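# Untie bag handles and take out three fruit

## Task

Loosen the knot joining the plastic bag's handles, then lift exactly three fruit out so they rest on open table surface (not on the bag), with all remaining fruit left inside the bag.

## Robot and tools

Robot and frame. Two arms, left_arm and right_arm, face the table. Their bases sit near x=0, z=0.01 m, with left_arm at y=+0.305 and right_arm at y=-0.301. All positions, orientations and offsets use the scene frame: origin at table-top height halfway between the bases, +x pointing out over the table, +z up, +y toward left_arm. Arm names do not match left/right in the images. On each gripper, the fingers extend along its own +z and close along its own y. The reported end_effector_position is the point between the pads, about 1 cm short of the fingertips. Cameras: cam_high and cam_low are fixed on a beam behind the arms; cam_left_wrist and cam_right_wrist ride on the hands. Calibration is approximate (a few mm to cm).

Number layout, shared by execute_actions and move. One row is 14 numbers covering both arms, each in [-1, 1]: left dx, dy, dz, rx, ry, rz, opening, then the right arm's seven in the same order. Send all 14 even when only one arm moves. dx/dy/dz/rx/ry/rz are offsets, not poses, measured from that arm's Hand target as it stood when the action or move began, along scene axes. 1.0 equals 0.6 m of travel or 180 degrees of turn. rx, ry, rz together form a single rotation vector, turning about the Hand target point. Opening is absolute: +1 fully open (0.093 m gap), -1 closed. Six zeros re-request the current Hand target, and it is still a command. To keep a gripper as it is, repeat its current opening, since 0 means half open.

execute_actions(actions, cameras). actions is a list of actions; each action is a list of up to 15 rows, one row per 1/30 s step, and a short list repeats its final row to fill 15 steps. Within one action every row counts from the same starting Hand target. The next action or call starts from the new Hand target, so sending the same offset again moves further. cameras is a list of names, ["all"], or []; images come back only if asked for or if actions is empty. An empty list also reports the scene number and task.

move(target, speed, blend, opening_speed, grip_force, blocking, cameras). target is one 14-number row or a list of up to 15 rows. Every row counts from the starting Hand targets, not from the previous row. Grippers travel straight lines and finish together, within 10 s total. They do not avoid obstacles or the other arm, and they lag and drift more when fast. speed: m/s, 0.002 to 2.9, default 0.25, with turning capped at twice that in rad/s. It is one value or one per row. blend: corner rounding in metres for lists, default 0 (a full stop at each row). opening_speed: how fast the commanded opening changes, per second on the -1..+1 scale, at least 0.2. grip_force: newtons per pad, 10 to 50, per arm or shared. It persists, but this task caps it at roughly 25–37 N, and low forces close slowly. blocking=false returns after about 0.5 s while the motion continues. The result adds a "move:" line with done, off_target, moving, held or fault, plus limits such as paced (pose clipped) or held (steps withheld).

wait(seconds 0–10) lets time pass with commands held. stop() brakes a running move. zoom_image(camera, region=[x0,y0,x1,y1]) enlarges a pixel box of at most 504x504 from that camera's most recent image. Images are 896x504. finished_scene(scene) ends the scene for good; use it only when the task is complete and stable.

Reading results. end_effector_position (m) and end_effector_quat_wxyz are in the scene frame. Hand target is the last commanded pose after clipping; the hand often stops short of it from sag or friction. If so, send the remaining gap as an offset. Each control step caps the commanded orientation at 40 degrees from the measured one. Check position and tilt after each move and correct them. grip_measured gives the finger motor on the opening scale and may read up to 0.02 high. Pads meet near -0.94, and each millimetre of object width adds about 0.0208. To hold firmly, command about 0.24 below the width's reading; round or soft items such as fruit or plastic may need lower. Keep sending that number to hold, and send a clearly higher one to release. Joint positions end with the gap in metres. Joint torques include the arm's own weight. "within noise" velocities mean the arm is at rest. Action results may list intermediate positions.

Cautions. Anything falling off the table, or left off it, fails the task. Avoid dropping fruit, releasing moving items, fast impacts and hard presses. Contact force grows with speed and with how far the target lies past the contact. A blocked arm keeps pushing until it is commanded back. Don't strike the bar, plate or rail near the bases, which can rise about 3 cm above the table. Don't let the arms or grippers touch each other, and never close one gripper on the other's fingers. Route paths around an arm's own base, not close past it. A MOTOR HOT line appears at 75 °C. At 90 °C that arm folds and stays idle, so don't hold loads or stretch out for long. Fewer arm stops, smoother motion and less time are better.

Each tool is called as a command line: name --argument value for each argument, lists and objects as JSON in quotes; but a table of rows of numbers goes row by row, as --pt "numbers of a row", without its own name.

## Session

execute_actions --actions '[]'

Scene clock: 0.00 s.
left_arm: end_effector_position=(+0.3924, +0.3124, +0.1092) grip_measured=+1.000 end_effector_quat_wxyz=(+0.602, -0.060, +0.792, +0.085) | right_arm: end_effector_position=(+0.3640, -0.3472, +0.0680) grip_measured=+1.000 end_effector_quat_wxyz=(+0.533, +0.086, +0.839, -0.071)
Joint positions: left_arm=[-0.097 1.586 0.333 0.963 -0.318 -0.036 0.093] | right_arm=[-0.082 1.565 0.312 0.83 0.127 0.08 0.093]
Joint velocities: within noise
Joint torques (N m): no reading
Heat: left arm: 28 °C; right arm: 50 °C.
Hand target: left_arm +0.3927, +0.3126, +0.1088; +0.600, -0.060, +0.793, +0.085 | right_arm +0.3666, -0.3487, +0.0736; +0.540, +0.089, +0.834, -0.072
Tool commands: left_gripper/opening=+1.0 right_gripper/opening=+1.0
camera_calibration:
cam_left_wrist: T_world_to_cam=[[0.19088, -0.97943, -0.0654409, 0.237414], [-0.637994, -0.07312, -0.766562, 0.396576], [0.746008, 0.188072, -0.638827, -0.192742], [0, 0, 0, 1]] pos_world=[0.351483, 0.297778, 0.196407]
cam_right_wrist: T_world_to_cam=[[-0.216211, -0.975729, 0.034733, -0.262561], [-0.742061, 0.141106, -0.655313, 0.403444], [0.634507, -0.16746, -0.754558, -0.151922], [0, 0, 0, 1]] pos_world=[0.339007, -0.338558, 0.158867]

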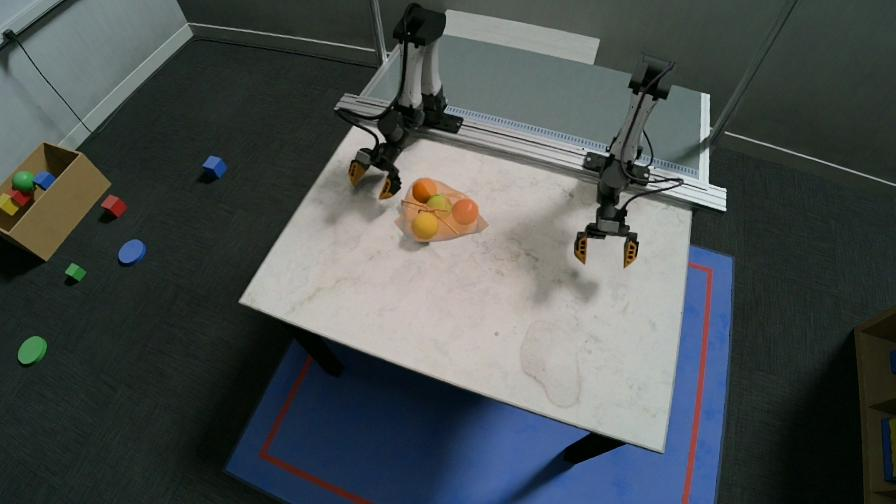

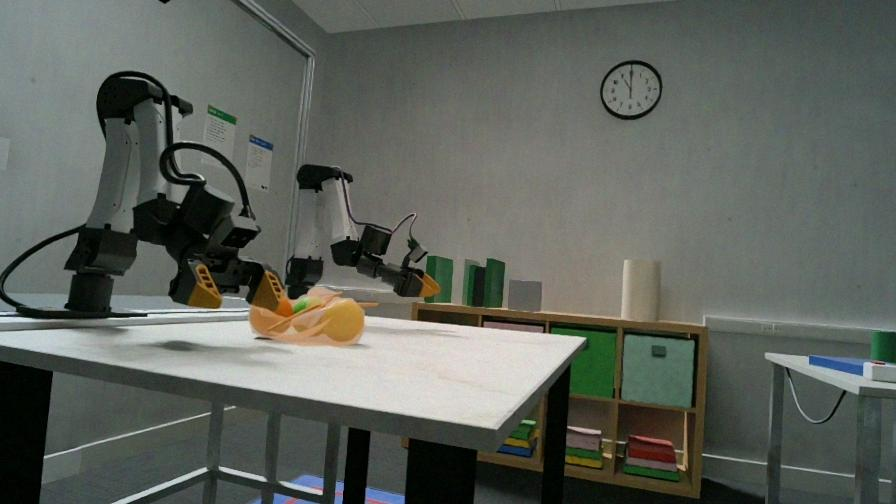

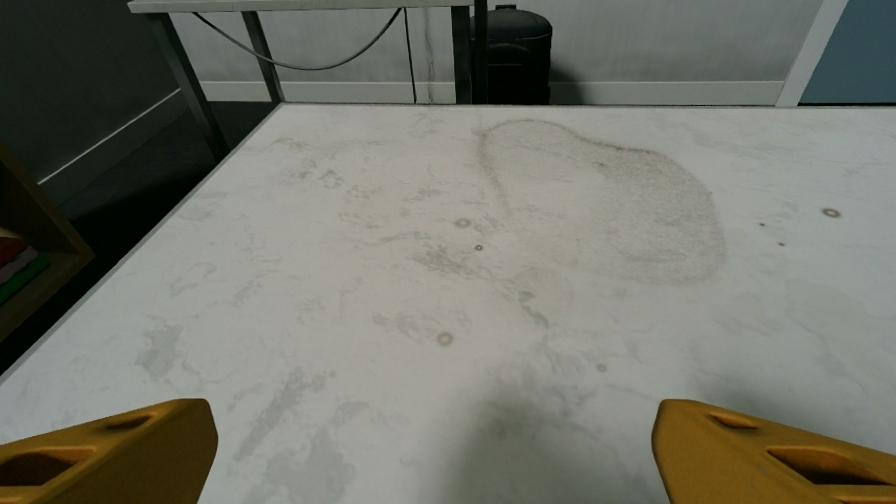

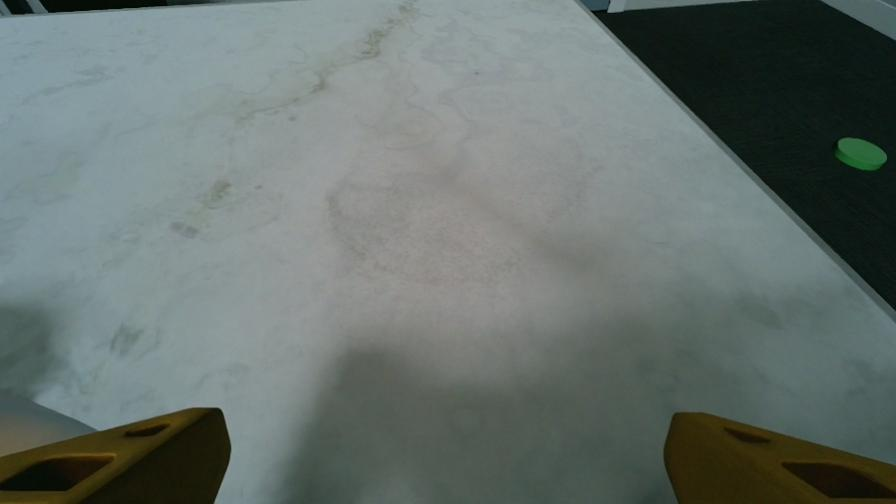

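zoom_image --camera "cam_high" --region '[380, 160, 510, 260]'

zoom_image --camera "cam_low" --region '[230, 260, 400, 370]'

Scaled by 3.877 from the camera's 896x504 image, which has a finer 1280x720 frame.

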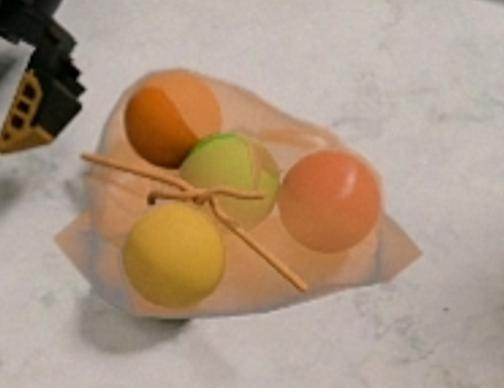

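Scaled by 2.965 from the camera's 896x504 image, which has a finer 1280x720 frame.

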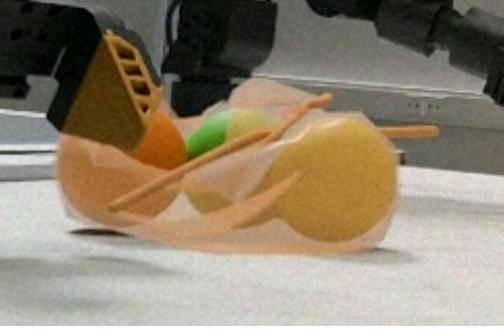

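move --pt "0 0 0 0 0 0 1 0 0 0.217 -0.0092 0.124 0.099 1" --pt "0 0 0 0 0 0 1 -0.103 0.3195 0.235 -0.0185 0.248 0.198 1" --blend 0.05 --cameras '["cam_right_wrist","cam_low"]'

Scene clock: 57.70 s.
left_arm: end_effector_position=(+0.3924, +0.3124, +0.1092) grip_measured=+1.000 end_effector_quat_wxyz=(+0.602, -0.060, +0.792, +0.085) | right_arm: end_effector_position=(+0.3022, -0.1569, +0.2073) grip_measured=+1.000 end_effector_quat_wxyz=(+0.184, -0.217, +0.958, +0.047)
Joint positions: left_arm=[-0.097 1.586 0.333 0.963 -0.318 -0.036 0.093] | right_arm=[0.382 1.447 1.43 -1.132 -0.058 -0.038 0.093]
Joint torques (N m): left_arm=[0.36 -5.01 5.75 2.39 -0.07 -0.04] | right_arm=[0.12 -4.88 12.46 1.18 0.12 0.07]
Heat: left arm: 36 °C; right arm: 53 °C.
Hand target: left_arm +0.3927, +0.3126, +0.1088; +0.600, -0.060, +0.793, +0.085 | right_arm +0.3048, -0.1571, +0.2146; +0.187, -0.213, +0.958, +0.041
Off the commanded pose: left_arm 0.001 m, 0 deg | right_arm 0.008 m, 1 deg.
move: done
camera_calibration:
cam_right_wrist: T_world_to_cam=[[0.44074, -0.897614, -0.00613075, -0.272976], [-0.896855, -0.440631, 0.0386595, 0.233699], [-0.0374027, -0.0115404, -0.999234, 0.302563], [0, 0, 0, 1]] pos_world=[0.341222, -0.138561, 0.291622]
Images, in order (width x height): cam_low 896x504, cam_right_wrist 896x504.

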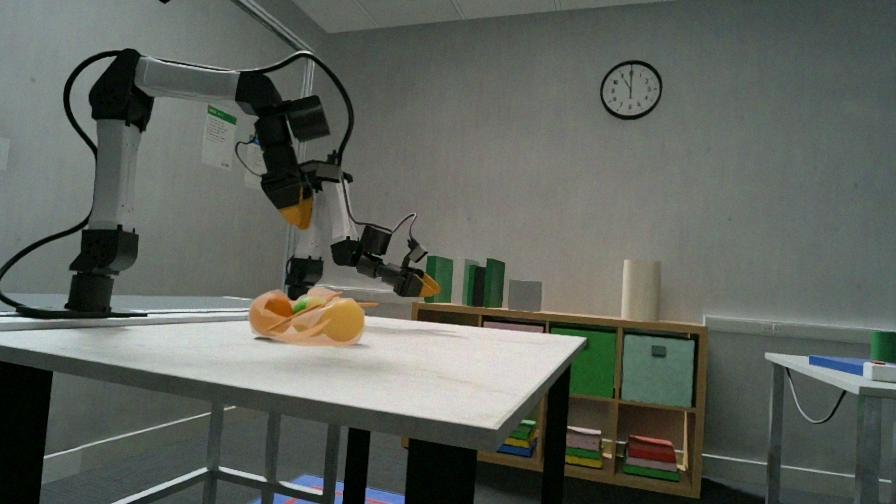

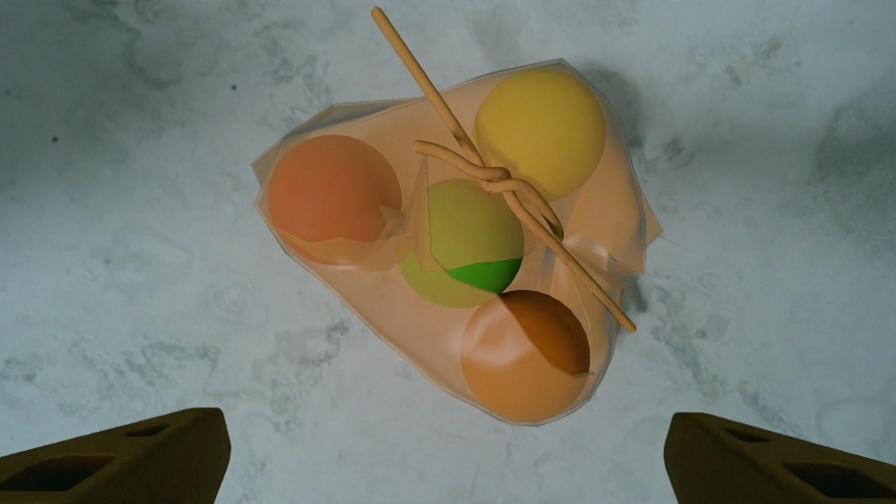

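zoom_image --camera "cam_right_wrist" --region '[340, 80, 660, 360]'

zoom_image --camera "cam_low" --region '[240, 270, 390, 360]'

Scaled by 1.575 from the camera's 896x504 image, which has a finer 1280x720 frame.

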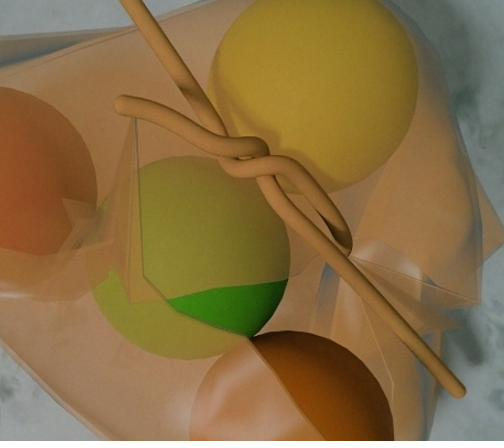

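Scaled by 3.360 from the camera's 896x504 image, which has a finer 1280x720 frame.

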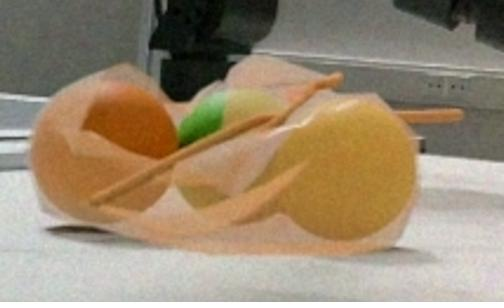

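move --target '[0,0,0,0,0,0,1,0.12,-0.0215,-0.135,0,0,0.222,-0.35]' --cameras '["cam_right_wrist","cam_low"]'

zoom_image --camera "cam_right_wrist" --region '[250, 224, 650, 504]'

zoom_image --camera "cam_low" --region '[240, 250, 400, 360]'

Scene clock: 143.87 s.
left_arm: end_effector_position=(+0.3924, +0.3124, +0.1092) grip_measured=+1.000 end_effector_quat_wxyz=(+0.602, -0.060, +0.792, +0.085) | right_arm: end_effector_position=(+0.3677, -0.1691, +0.1275) grip_measured=-0.348 end_effector_quat_wxyz=(+0.150, -0.527, +0.830, +0.103)
Joint positions: left_arm=[-0.097 1.586 0.333 0.963 -0.318 -0.036 0.093] | right_arm=[0.178 1.799 1.507 -1.033 -0.338 -0.905 0.028]
Joint torques (N m): left_arm=[0.34 -5.04 5.75 2.39 -0.07 -0.03] | right_arm=[-1.13 -7.32 11.93 1 -0.34 -0.11]
Heat: left arm: 42 °C; right arm: 60 °C.
Hand target: left_arm +0.3927, +0.3126, +0.1088; +0.600, -0.060, +0.793, +0.085 | right_arm +0.3767, -0.1699, +0.1335; +0.161, -0.528, +0.828, +0.103
Off the commanded pose: left_arm 0.001 m, 0 deg | right_arm 0.011 m, 1 deg.
move: off_target (right_arm)
camera_calibration:
cam_right_wrist: T_world_to_cam=[[0.909944, -0.414628, -0.00923711, -0.403662], [-0.413549, -0.908807, 0.055204, 0.0310993], [-0.0312839, -0.0464126, -0.998432, 0.216827], [0, 0, 0, 1]] pos_world=[0.386954, -0.129043, 0.211041]
Images, in order (width x height): cam_low 896x504, cam_right_wrist 896x504.

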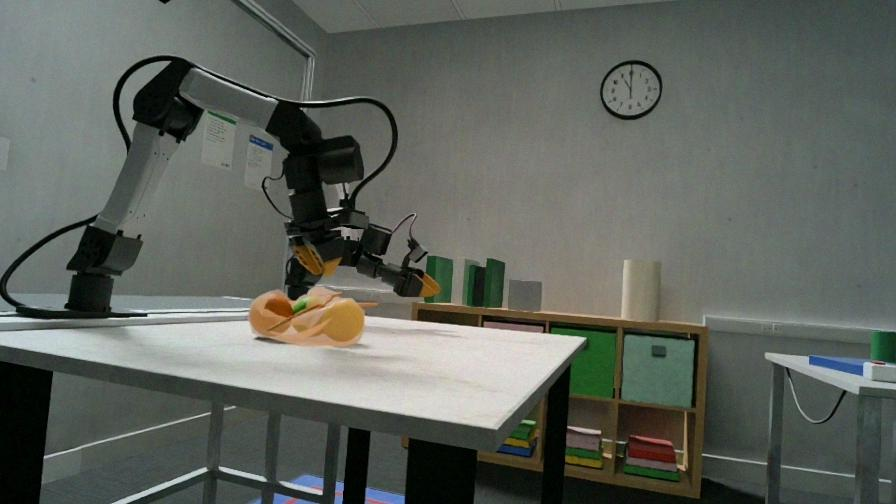

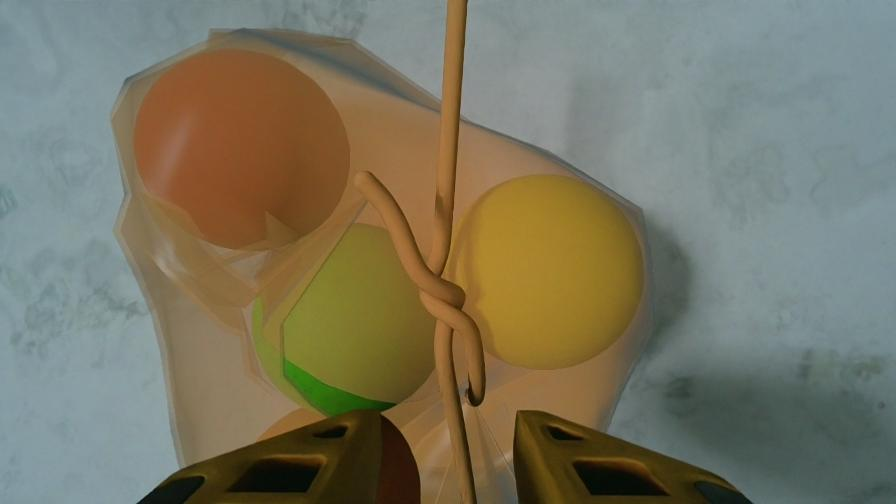

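Scaled by 1.260 from the camera's 896x504 image, which has a finer 1280x720 frame.

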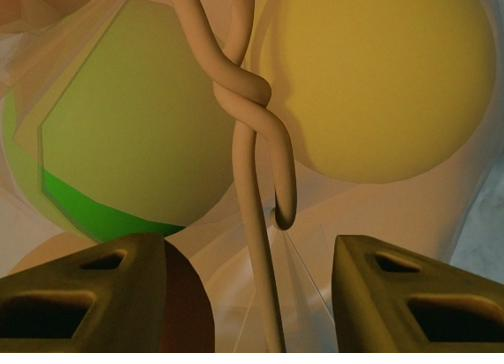

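Scaled by 3.150 from the camera's 896x504 image, which has a finer 1280x720 frame.

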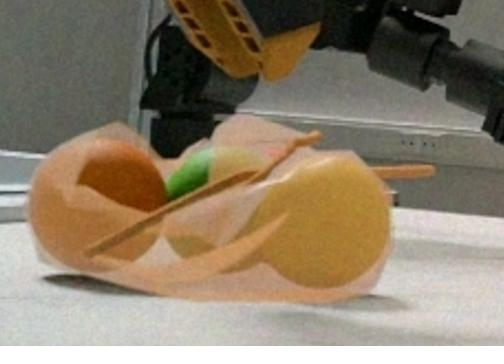

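move --target '[0,0,0,0,0,0,1,0.0,0.0973,-0.025,0,0,0,-0.6]' --cameras '["cam_right_wrist"]'

zoom_image --camera "cam_right_wrist" --region '[250, 224, 650, 504]'

Scene clock: 201.27 s.
left_arm: end_effector_position=(+0.3924, +0.3124, +0.1092) grip_measured=+1.000 end_effector_quat_wxyz=(+0.602, -0.060, +0.792, +0.085) | right_arm: end_effector_position=(+0.3640, -0.1128, +0.1129) grip_measured=-0.598 end_effector_quat_wxyz=(+0.146, -0.531, +0.827, +0.113)
Joint positions: left_arm=[-0.097 1.586 0.333 0.963 -0.318 -0.036 0.093] | right_arm=[0.326 1.846 1.514 -0.958 -0.318 -0.764 0.016]
Joint torques (N m): left_arm=[0.32 -5.04 5.71 2.37 -0.07 -0.03] | right_arm=[-0.47 -7.8 11.9 1.26 -0.07 0.07]
Heat: left arm: 45 °C; right arm: 64 °C.
Hand target: left_arm +0.3927, +0.3126, +0.1088; +0.600, -0.060, +0.793, +0.085 | right_arm +0.3767, -0.1116, +0.1185; +0.161, -0.527, +0.828, +0.103
Off the commanded pose: left_arm 0.001 m, 0 deg | right_arm 0.014 m, 2 deg.
move: off_target (right_arm)
camera_calibration:
cam_right_wrist: T_world_to_cam=[[0.914904, -0.402695, -0.0280547, -0.375471], [-0.401065, -0.914684, 0.0500086, 0.0769352], [-0.0457994, -0.0345013, -0.998355, 0.211361], [0, 0, 0, 1]] pos_world=[0.384056, -0.0735367, 0.196632]
Images, in order (width x height): cam_right_wrist 896x504.

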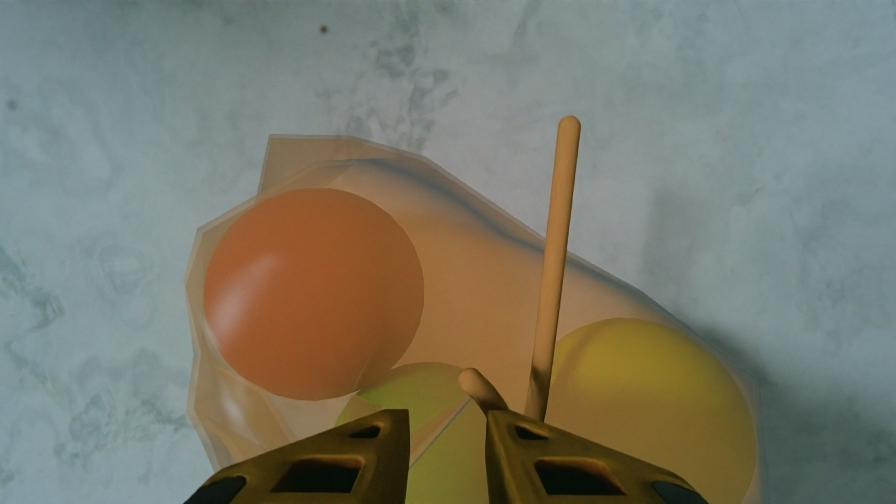

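Scaled by 1.260 from the camera's 896x504 image, which has a finer 1280x720 frame.

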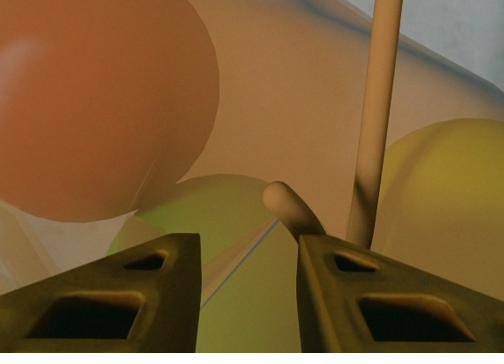

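move --target '[0,0,0,0,0,0,1,0.018,0,-0.012,0,0,0,-0.65]' --cameras '["cam_right_wrist"]'

zoom_image --camera "cam_right_wrist" --region '[250, 224, 650, 504]'

Scene clock: 226.33 s.
left_arm: end_effector_position=(+0.3924, +0.3124, +0.1092) grip_measured=+1.000 end_effector_quat_wxyz=(+0.602, -0.060, +0.792, +0.085) | right_arm: end_effector_position=(+0.3733, -0.1099, +0.1058) grip_measured=-0.648 end_effector_quat_wxyz=(+0.145, -0.531, +0.827, +0.113)
Joint positions: left_arm=[-0.097 1.586 0.333 0.963 -0.318 -0.036 0.093] | right_arm=[0.326 1.889 1.544 -0.947 -0.317 -0.763 0.014]
Joint torques (N m): left_arm=[0.34 -5 5.7 2.37 -0.08 -0.03] | right_arm=[-1.1 -8.03 12.04 1.26 -0.1 -0.01]
Heat: left arm: 47 °C; right arm: 62 °C.
Hand target: left_arm +0.3927, +0.3126, +0.1088; +0.600, -0.060, +0.793, +0.085 | right_arm +0.3875, -0.1116, +0.1113; +0.161, -0.528, +0.828, +0.103
Off the commanded pose: left_arm 0.001 m, 0 deg | right_arm 0.015 m, 2 deg.
move: off_target (right_arm)
camera_calibration:
cam_right_wrist: T_world_to_cam=[[0.91463, -0.403229, -0.0293114, -0.382846], [-0.401481, -0.914414, 0.0515719, 0.0837347], [-0.047598, -0.0354012, -0.998239, 0.205336], [0, 0, 0, 1]] pos_world=[0.393554, -0.0705373, 0.189434]
Images, in order (width x height): cam_right_wrist 896x504.

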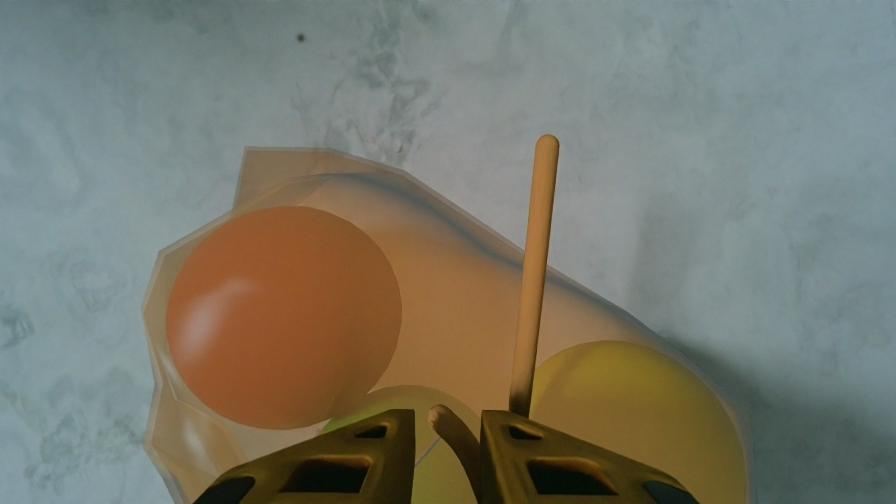

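Scaled by 1.260 from the camera's 896x504 image, which has a finer 1280x720 frame.

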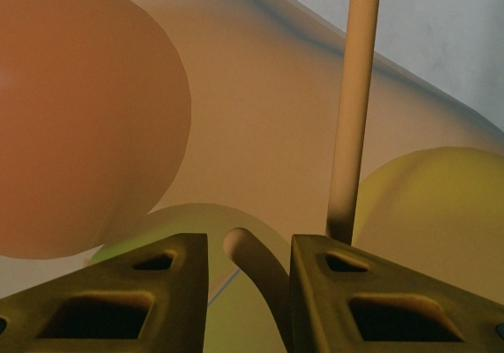

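move --target '[0,0,0,0,0,0,1,0,0,-0.04,0,0,0,-0.7]' --speed 0.06 --cameras '["cam_right_wrist","cam_low"]'

zoom_image --camera "cam_right_wrist" --region '[250, 224, 650, 504]'

zoom_image --camera "cam_low" --region '[240, 250, 400, 360]'

Scene clock: 241.10 s.
left_arm: end_effector_position=(+0.3924, +0.3124, +0.1092) grip_measured=+1.000 end_effector_quat_wxyz=(+0.602, -0.060, +0.792, +0.085) | right_arm: end_effector_position=(+0.3854, -0.1060, +0.0957) grip_measured=-0.698 end_effector_quat_wxyz=(+0.166, -0.533, +0.823, +0.108)
Joint positions: left_arm=[-0.097 1.586 0.333 0.963 -0.318 -0.036 0.093] | right_arm=[0.326 1.907 1.517 -0.858 -0.317 -0.763 0.012]
Joint torques (N m): left_arm=[0.34 -4.98 5.7 2.38 -0.07 -0.02] | right_arm=[-0.81 -8.4 7.24 1.36 -0.1 0]
Heat: left arm: 47 °C; right arm: 63 °C.
Hand target: left_arm +0.3927, +0.3126, +0.1088; +0.600, -0.060, +0.793, +0.085 | right_arm +0.3876, -0.1116, +0.0873; +0.161, -0.528, +0.828, +0.103
Off the commanded pose: left_arm 0.001 m, 0 deg | right_arm 0.010 m, 1 deg.
move: done
camera_calibration:
cam_right_wrist: T_world_to_cam=[[0.915778, -0.401671, 0.00331961, -0.396019], [-0.401647, -0.915548, 0.0212586, 0.0954292], [-0.00549972, -0.0208015, -0.999768, 0.18146], [0, 0, 0, 1]] pos_world=[0.401993, -0.0679249, 0.180704]
Images, in order (width x height): cam_low 896x504, cam_right_wrist 896x504.

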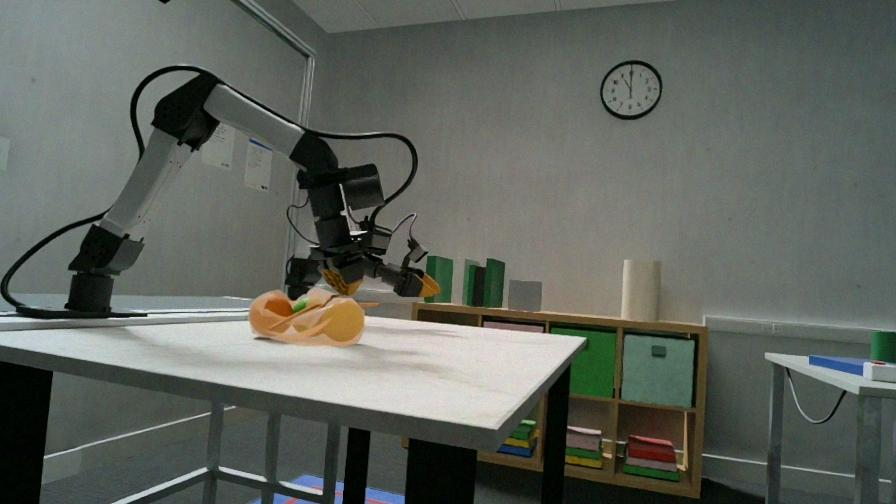

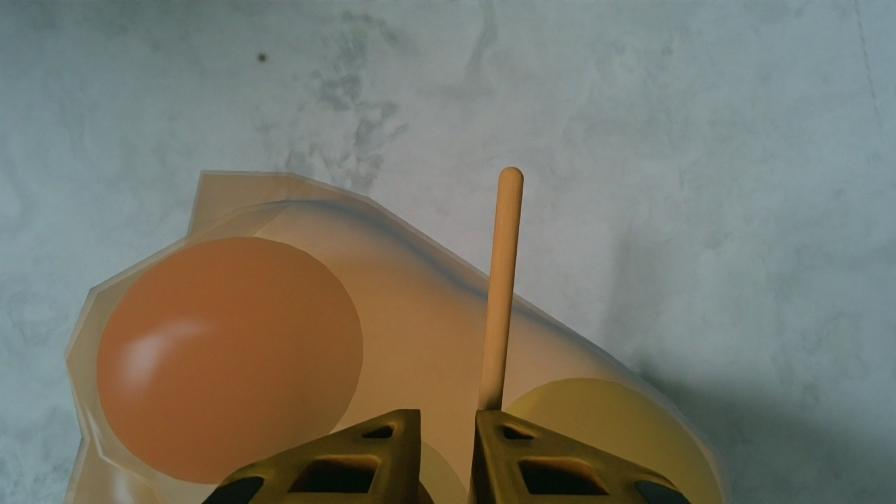

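Scaled by 1.260 from the camera's 896x504 image, which has a finer 1280x720 frame.

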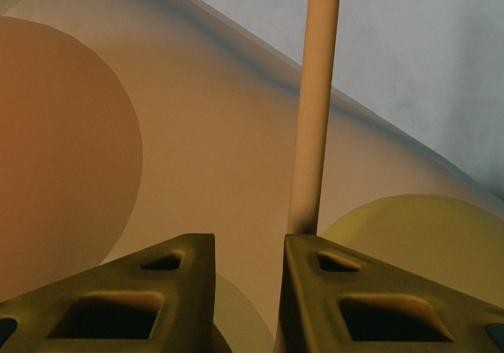

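Scaled by 3.150 from the camera's 896x504 image, which has a finer 1280x720 frame.

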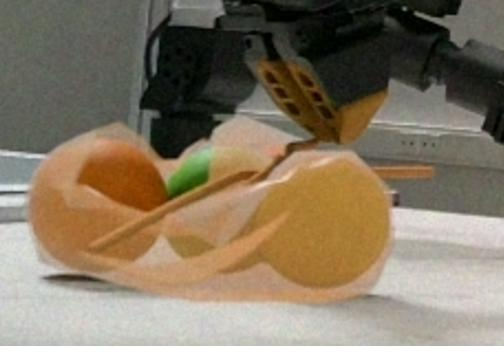

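move --target '[0,0,0,0,0,0,1,-0.022,0,0.025,0,0,0,-0.7]' --speed 0.06 --cameras '["cam_right_wrist"]'

zoom_image --camera "cam_right_wrist" --region '[250, 224, 650, 504]'

Scene clock: 257.10 s.
left_arm: end_effector_position=(+0.3924, +0.3124, +0.1092) grip_measured=+1.000 end_effector_quat_wxyz=(+0.602, -0.060, +0.792, +0.085) | right_arm: end_effector_position=(+0.3810, -0.1079, +0.0923) grip_measured=-0.698 end_effector_quat_wxyz=(+0.160, -0.531, +0.825, +0.109)
Joint positions: left_arm=[-0.097 1.586 0.333 0.963 -0.318 -0.036 0.093] | right_arm=[0.326 1.901 1.499 -0.857 -0.316 -0.76 0.012]
Joint torques (N m): left_arm=[0.35 -5.01 5.7 2.38 -0.05 -0.03] | right_arm=[-0.13 -13.31 7.1 0.95 -0.09 0.06]
Heat: left arm: 48 °C; right arm: 61 °C.
Hand target: left_arm +0.3927, +0.3126, +0.1088; +0.600, -0.060, +0.793, +0.085 | right_arm +0.3743, -0.1116, +0.1024; +0.161, -0.528, +0.828, +0.103
Off the commanded pose: left_arm 0.001 m, 0 deg | right_arm 0.013 m, 1 deg.
move: off_target (right_arm)
camera_calibration:
cam_right_wrist: T_world_to_cam=[[0.914176, -0.405269, -0.00619891, -0.391593], [-0.404917, -0.913847, 0.0304248, 0.0926427], [-0.0179951, -0.0253036, -0.999518, 0.182247], [0, 0, 0, 1]] pos_world=[0.398777, -0.0694277, 0.176913]
Images, in order (width x height): cam_right_wrist 896x504.

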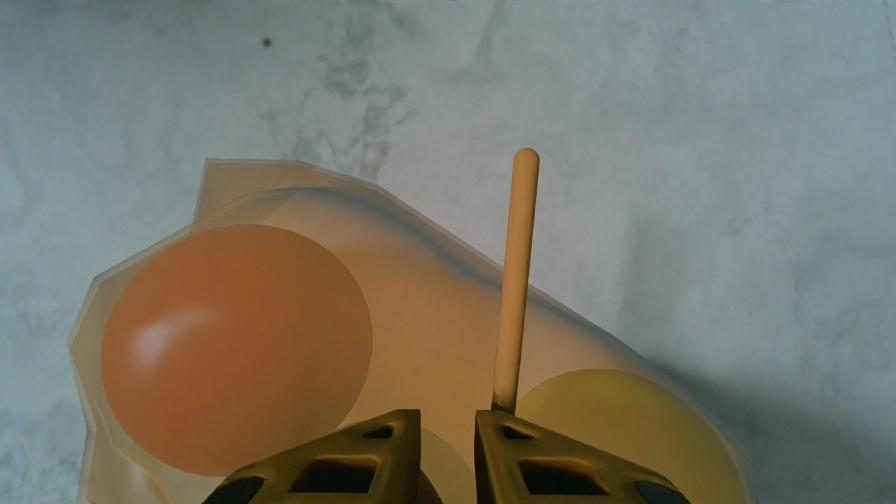

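Scaled by 1.260 from the camera's 896x504 image, which has a finer 1280x720 frame.

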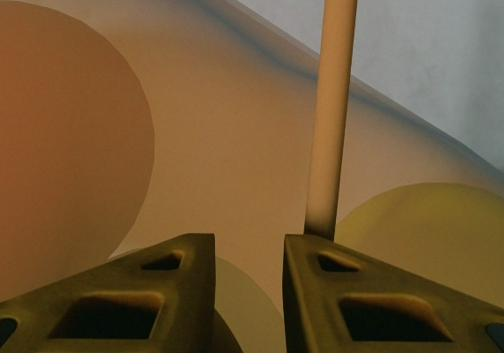

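move --target '[0,0,0,0,0,0,1,-0.02,0,0.03,0,0,0,-0.7]' --speed 0.1

Scene clock: 268.83 s.
left_arm: end_effector_position=(+0.3924, +0.3124, +0.1092) grip_measured=+1.000 end_effector_quat_wxyz=(+0.602, -0.060, +0.792, +0.085) | right_arm: end_effector_position=(+0.3703, -0.1088, +0.1121) grip_measured=-0.698 end_effector_quat_wxyz=(+0.163, -0.530, +0.825, +0.108)
Joint positions: left_arm=[-0.097 1.586 0.333 0.963 -0.318 -0.036 0.093] | right_arm=[0.332 1.843 1.499 -0.907 -0.313 -0.751 0.012]
Joint torques (N m): left_arm=[0.31 -5.01 5.68 2.37 -0.09 -0.03] | right_arm=[0.09 -12.33 7.38 0.93 -0.08 0.09]
Heat: left arm: 49 °C; right arm: 59 °C.
Hand target: left_arm +0.3927, +0.3126, +0.1088; +0.600, -0.060, +0.793, +0.085 | right_arm +0.3623, -0.1116, +0.1203; +0.161, -0.528, +0.828, +0.103
Off the commanded pose: left_arm 0.001 m, 0 deg | right_arm 0.012 m, 1 deg.
move: off_target (right_arm)

move --target '[0,0,0,0,0,0,1,0.0,0,-0.055,0,0,0,-0.7]' --speed 0.06 --cameras '["cam_right_wrist"]'

zoom_image --camera "cam_right_wrist" --region '[250, 224, 650, 504]'

Scene clock: 276.90 s.
left_arm: end_effector_position=(+0.3924, +0.3124, +0.1092) grip_measured=+1.000 end_effector_quat_wxyz=(+0.602, -0.060, +0.792, +0.085) | right_arm: end_effector_position=(+0.3631, -0.1123, +0.0862) grip_measured=-0.698 end_effector_quat_wxyz=(+0.156, -0.528, +0.828, +0.109)
Joint positions: left_arm=[-0.097 1.586 0.333 0.963 -0.318 -0.036 0.093] | right_arm=[0.332 1.843 1.397 -0.819 -0.312 -0.748 0.012]
Joint torques (N m): left_arm=[0.35 -5.03 5.75 2.38 -0.07 -0.03] | right_arm=[0.4 -10.14 7.08 1.3 -0.08 0.07]
Heat: left arm: 49 °C; right arm: 58 °C.
Hand target: left_arm +0.3927, +0.3126, +0.1088; +0.600, -0.060, +0.793, +0.085 | right_arm +0.3623, -0.1116, +0.0873; +0.161, -0.528, +0.828, +0.103
Off the commanded pose: left_arm 0.001 m, 0 deg | right_arm 0.002 m, 1 deg.
move: done
camera_calibration:
cam_right_wrist: T_world_to_cam=[[0.911511, -0.41109, -0.012384, -0.376228], [-0.410429, -0.911152, 0.0367442, 0.0833752], [-0.0263889, -0.02841, -0.999248, 0.178376], [0, 0, 0, 1]] pos_world=[0.381863, -0.0736285, 0.170519]
Images, in order (width x height): cam_right_wrist 896x504.

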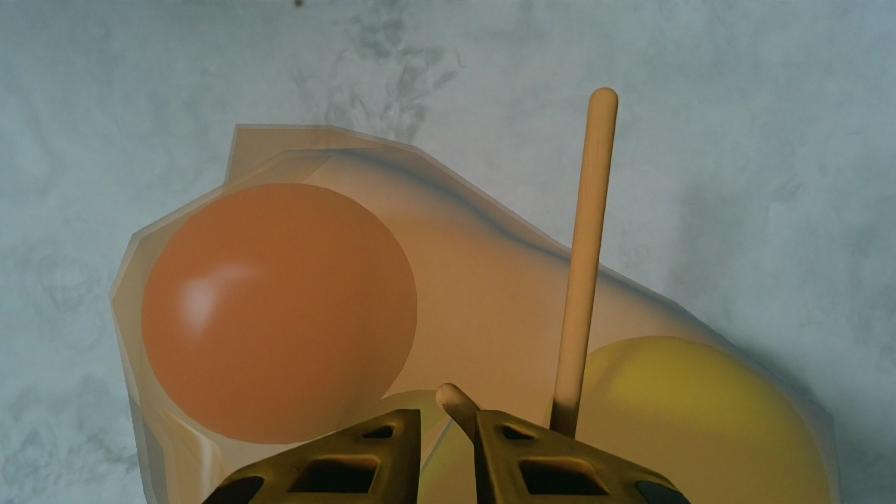

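Scaled by 1.260 from the camera's 896x504 image, which has a finer 1280x720 frame.

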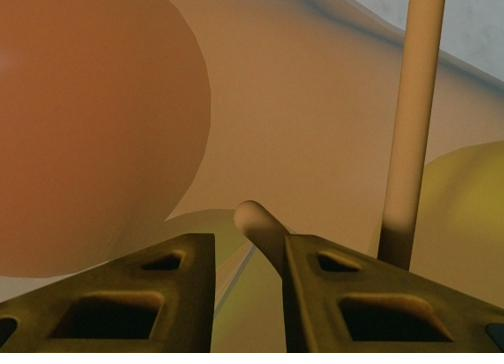

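move --pt "0 0 0 0 0 0 1 0.0 0 0.045 0 0 0 -0.7" --pt "0 0 0 0 0 0 1 0.0135 0.008 0.045 0 0 0 -0.7" --pt "0 0 0 0 0 0 1 0.0135 0.008 0.015 0 0 0 -0.7" --speed 0.08 --cameras '["cam_right_wrist"]'

zoom_image --camera "cam_right_wrist" --region '[250, 224, 650, 504]'

Scene clock: 293.97 s.
left_arm: end_effector_position=(+0.3924, +0.3124, +0.1092) grip_measured=+1.000 end_effector_quat_wxyz=(+0.602, -0.060, +0.792, +0.085) | right_arm: end_effector_position=(+0.3712, -0.1067, +0.1052) grip_measured=-0.698 end_effector_quat_wxyz=(+0.168, -0.529, +0.825, +0.106)
Joint positions: left_arm=[-0.097 1.586 0.333 0.963 -0.318 -0.036 0.093] | right_arm=[0.338 1.843 1.468 -0.863 -0.311 -0.744 0.012]
Joint torques (N m): left_arm=[0.38 -4.98 5.72 2.37 -0.05 -0.03] | right_arm=[0.28 -7.94 7.38 1.41 -0.05 0.11]
Heat: left arm: 50 °C; right arm: 57 °C.
Hand target: left_arm +0.3927, +0.3126, +0.1088; +0.600, -0.060, +0.793, +0.085 | right_arm +0.3705, -0.1067, +0.0964; +0.161, -0.528, +0.828, +0.103
Off the commanded pose: left_arm 0.001 m, 0 deg | right_arm 0.009 m, 1 deg.
move: done
camera_calibration:
cam_right_wrist: T_world_to_cam=[[0.912481, -0.409074, 0.00613667, -0.383129], [-0.409113, -0.91228, 0.0192845, 0.0922833], [-0.00229041, -0.0201073, -0.999795, 0.189869], [0, 0, 0, 1]] pos_world=[0.387787, -0.0687218, 0.190402]
Images, in order (width x height): cam_right_wrist 896x504.

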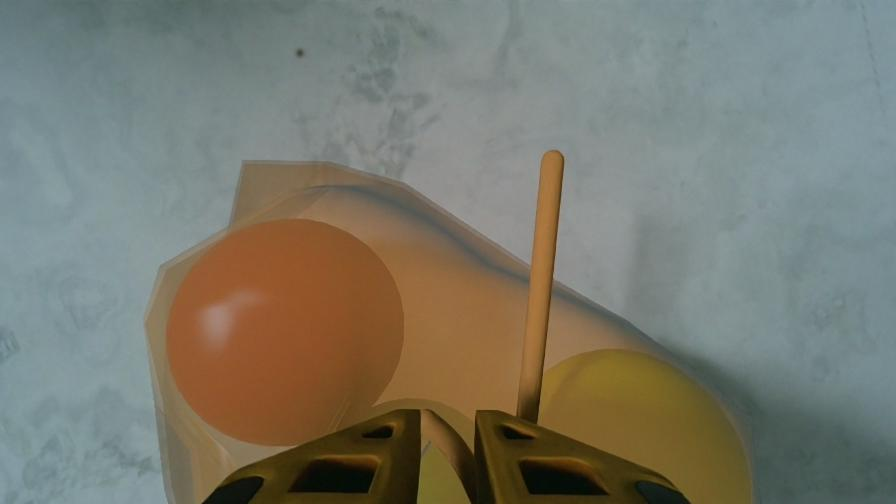

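Scaled by 1.260 from the camera's 896x504 image, which has a finer 1280x720 frame.

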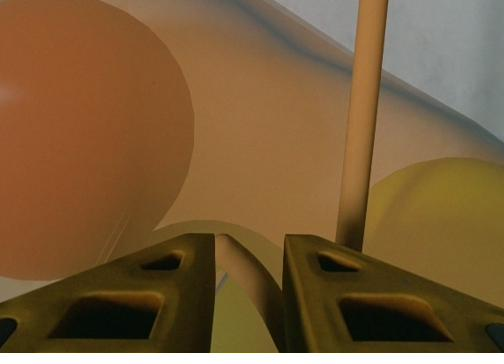

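move --target '[0,0,0,0,0,0,1,0.003,-0.001,-0.025,0,0,0,-0.7]' --speed 0.06 --cameras '["cam_right_wrist","cam_low"]'

zoom_image --camera "cam_right_wrist" --region '[250, 224, 650, 504]'

zoom_image --camera "cam_low" --region '[240, 250, 400, 360]'

Scene clock: 304.50 s.
left_arm: end_effector_position=(+0.3924, +0.3124, +0.1092) grip_measured=+1.000 end_effector_quat_wxyz=(+0.602, -0.060, +0.792, +0.085) | right_arm: end_effector_position=(+0.3729, -0.1066, +0.0903) grip_measured=-0.698 end_effector_quat_wxyz=(+0.168, -0.529, +0.825, +0.106)
Joint positions: left_arm=[-0.097 1.586 0.333 0.963 -0.318 -0.036 0.093] | right_arm=[0.338 1.861 1.432 -0.809 -0.311 -0.744 0.012]
Joint torques (N m): left_arm=[0.31 -4.96 5.71 2.39 -0.08 -0.03] | right_arm=[0.09 -7.98 7.25 1.37 -0.07 0.05]
Heat: left arm: 50 °C; right arm: 57 °C.
Hand target: left_arm +0.3927, +0.3126, +0.1088; +0.600, -0.060, +0.793, +0.085 | right_arm +0.3723, -0.1073, +0.0814; +0.162, -0.528, +0.828, +0.103
Off the commanded pose: left_arm 0.001 m, 0 deg | right_arm 0.009 m, 1 deg.
move: done
camera_calibration:
cam_right_wrist: T_world_to_cam=[[0.91248, -0.409079, 0.00581265, -0.384581], [-0.409112, -0.912275, 0.0195393, 0.0933551], [-0.00269039, -0.0202072, -0.999792, 0.175027], [0, 0, 0, 1]] pos_world=[0.389586, -0.0686219, 0.175402]
Images, in order (width x height): cam_low 896x504, cam_right_wrist 896x504.

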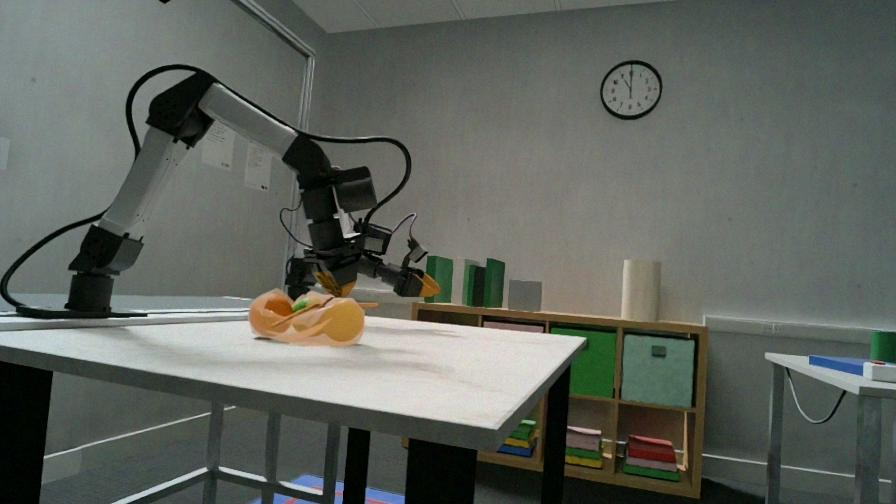

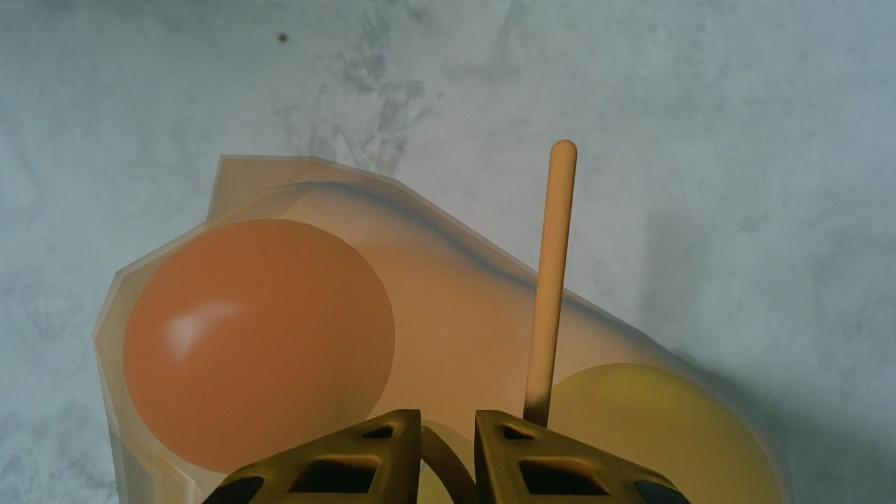

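Scaled by 1.260 from the camera's 896x504 image, which has a finer 1280x720 frame.

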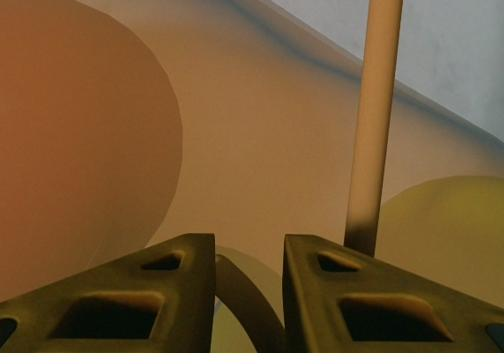

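Scaled by 3.150 from the camera's 896x504 image, which has a finer 1280x720 frame.

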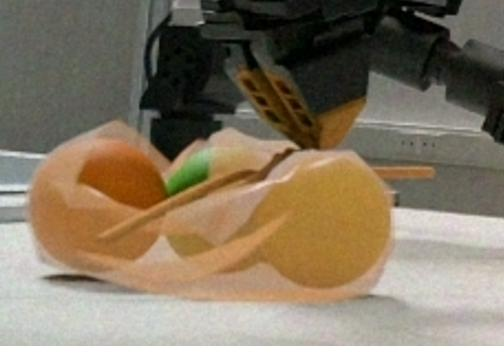

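move --target '[0,0,0,0,0,0,1,0.0,-0.002,-0.015,0,0,0,-0.7]' --speed 0.06 --cameras '["cam_right_wrist","cam_low"]'

zoom_image --camera "cam_right_wrist" --region '[250, 224, 650, 504]'

zoom_image --camera "cam_low" --region '[240, 250, 400, 360]'

Scene clock: 315.90 s.
left_arm: end_effector_position=(+0.3924, +0.3124, +0.1092) grip_measured=+1.000 end_effector_quat_wxyz=(+0.602, -0.060, +0.792, +0.085) | right_arm: end_effector_position=(+0.3728, -0.1069, +0.0814) grip_measured=-0.698 end_effector_quat_wxyz=(+0.168, -0.529, +0.825, +0.106)
Joint positions: left_arm=[-0.097 1.586 0.333 0.963 -0.318 -0.036 0.093] | right_arm=[0.338 1.868 1.405 -0.776 -0.311 -0.744 0.012]
Joint torques (N m): left_arm=[0.32 -4.97 5.72 2.39 -0.07 -0.01] | right_arm=[-0.01 -7.99 7.16 1.4 -0.06 0.06]
Heat: left arm: 51 °C; right arm: 56 °C.
Hand target: left_arm +0.3927, +0.3126, +0.1088; +0.600, -0.060, +0.793, +0.085 | right_arm +0.3722, -0.1086, +0.0723; +0.161, -0.528, +0.828, +0.103
Off the commanded pose: left_arm 0.001 m, 0 deg | right_arm 0.009 m, 1 deg.
move: done
camera_calibration:
cam_right_wrist: T_world_to_cam=[[0.91248, -0.409079, 0.00581265, -0.38447], [-0.409112, -0.912275, 0.0195393, 0.0931735], [-0.00269039, -0.0202072, -0.999792, 0.166122], [0, 0, 0, 1]] pos_world=[0.389386, -0.0689219, 0.166502]
Images, in order (width x height): cam_low 896x504, cam_right_wrist 896x504.

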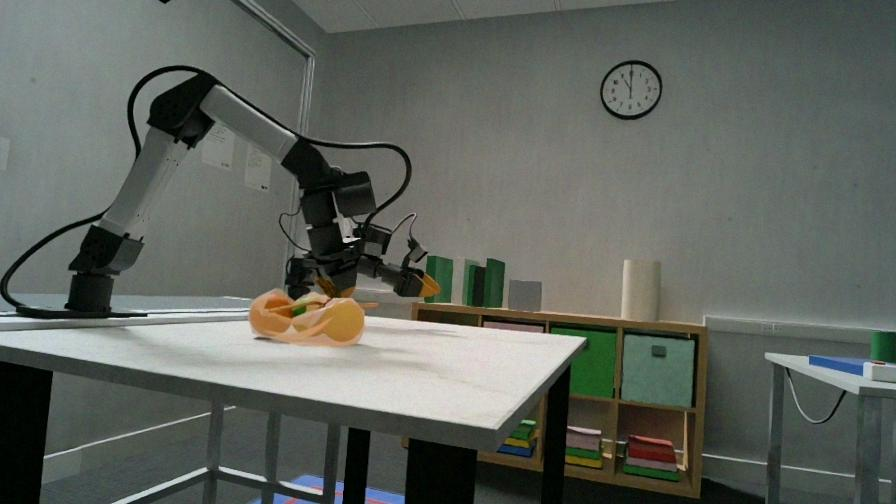

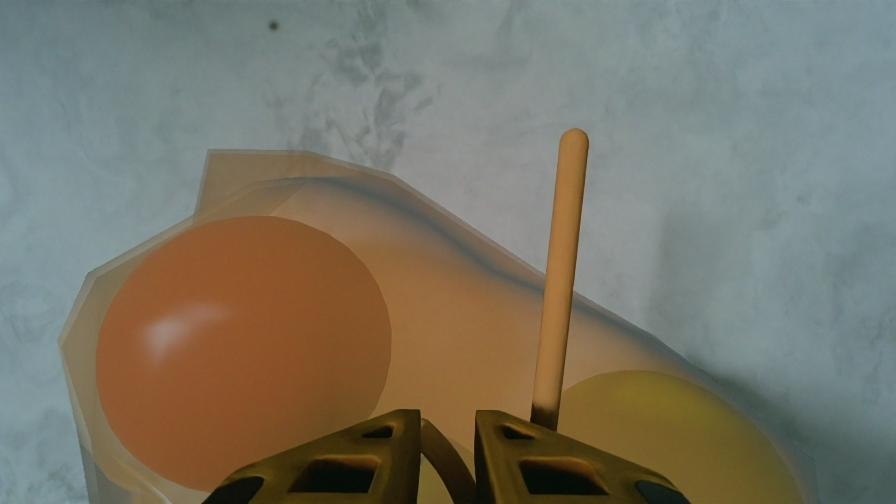

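Scaled by 1.260 from the camera's 896x504 image, which has a finer 1280x720 frame.

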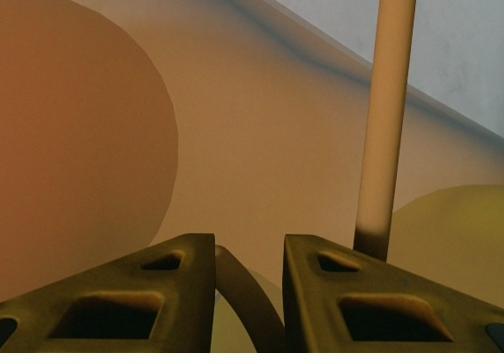

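Scaled by 3.150 from the camera's 896x504 image, which has a finer 1280x720 frame.

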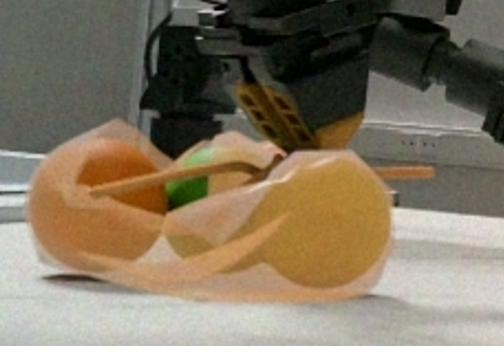

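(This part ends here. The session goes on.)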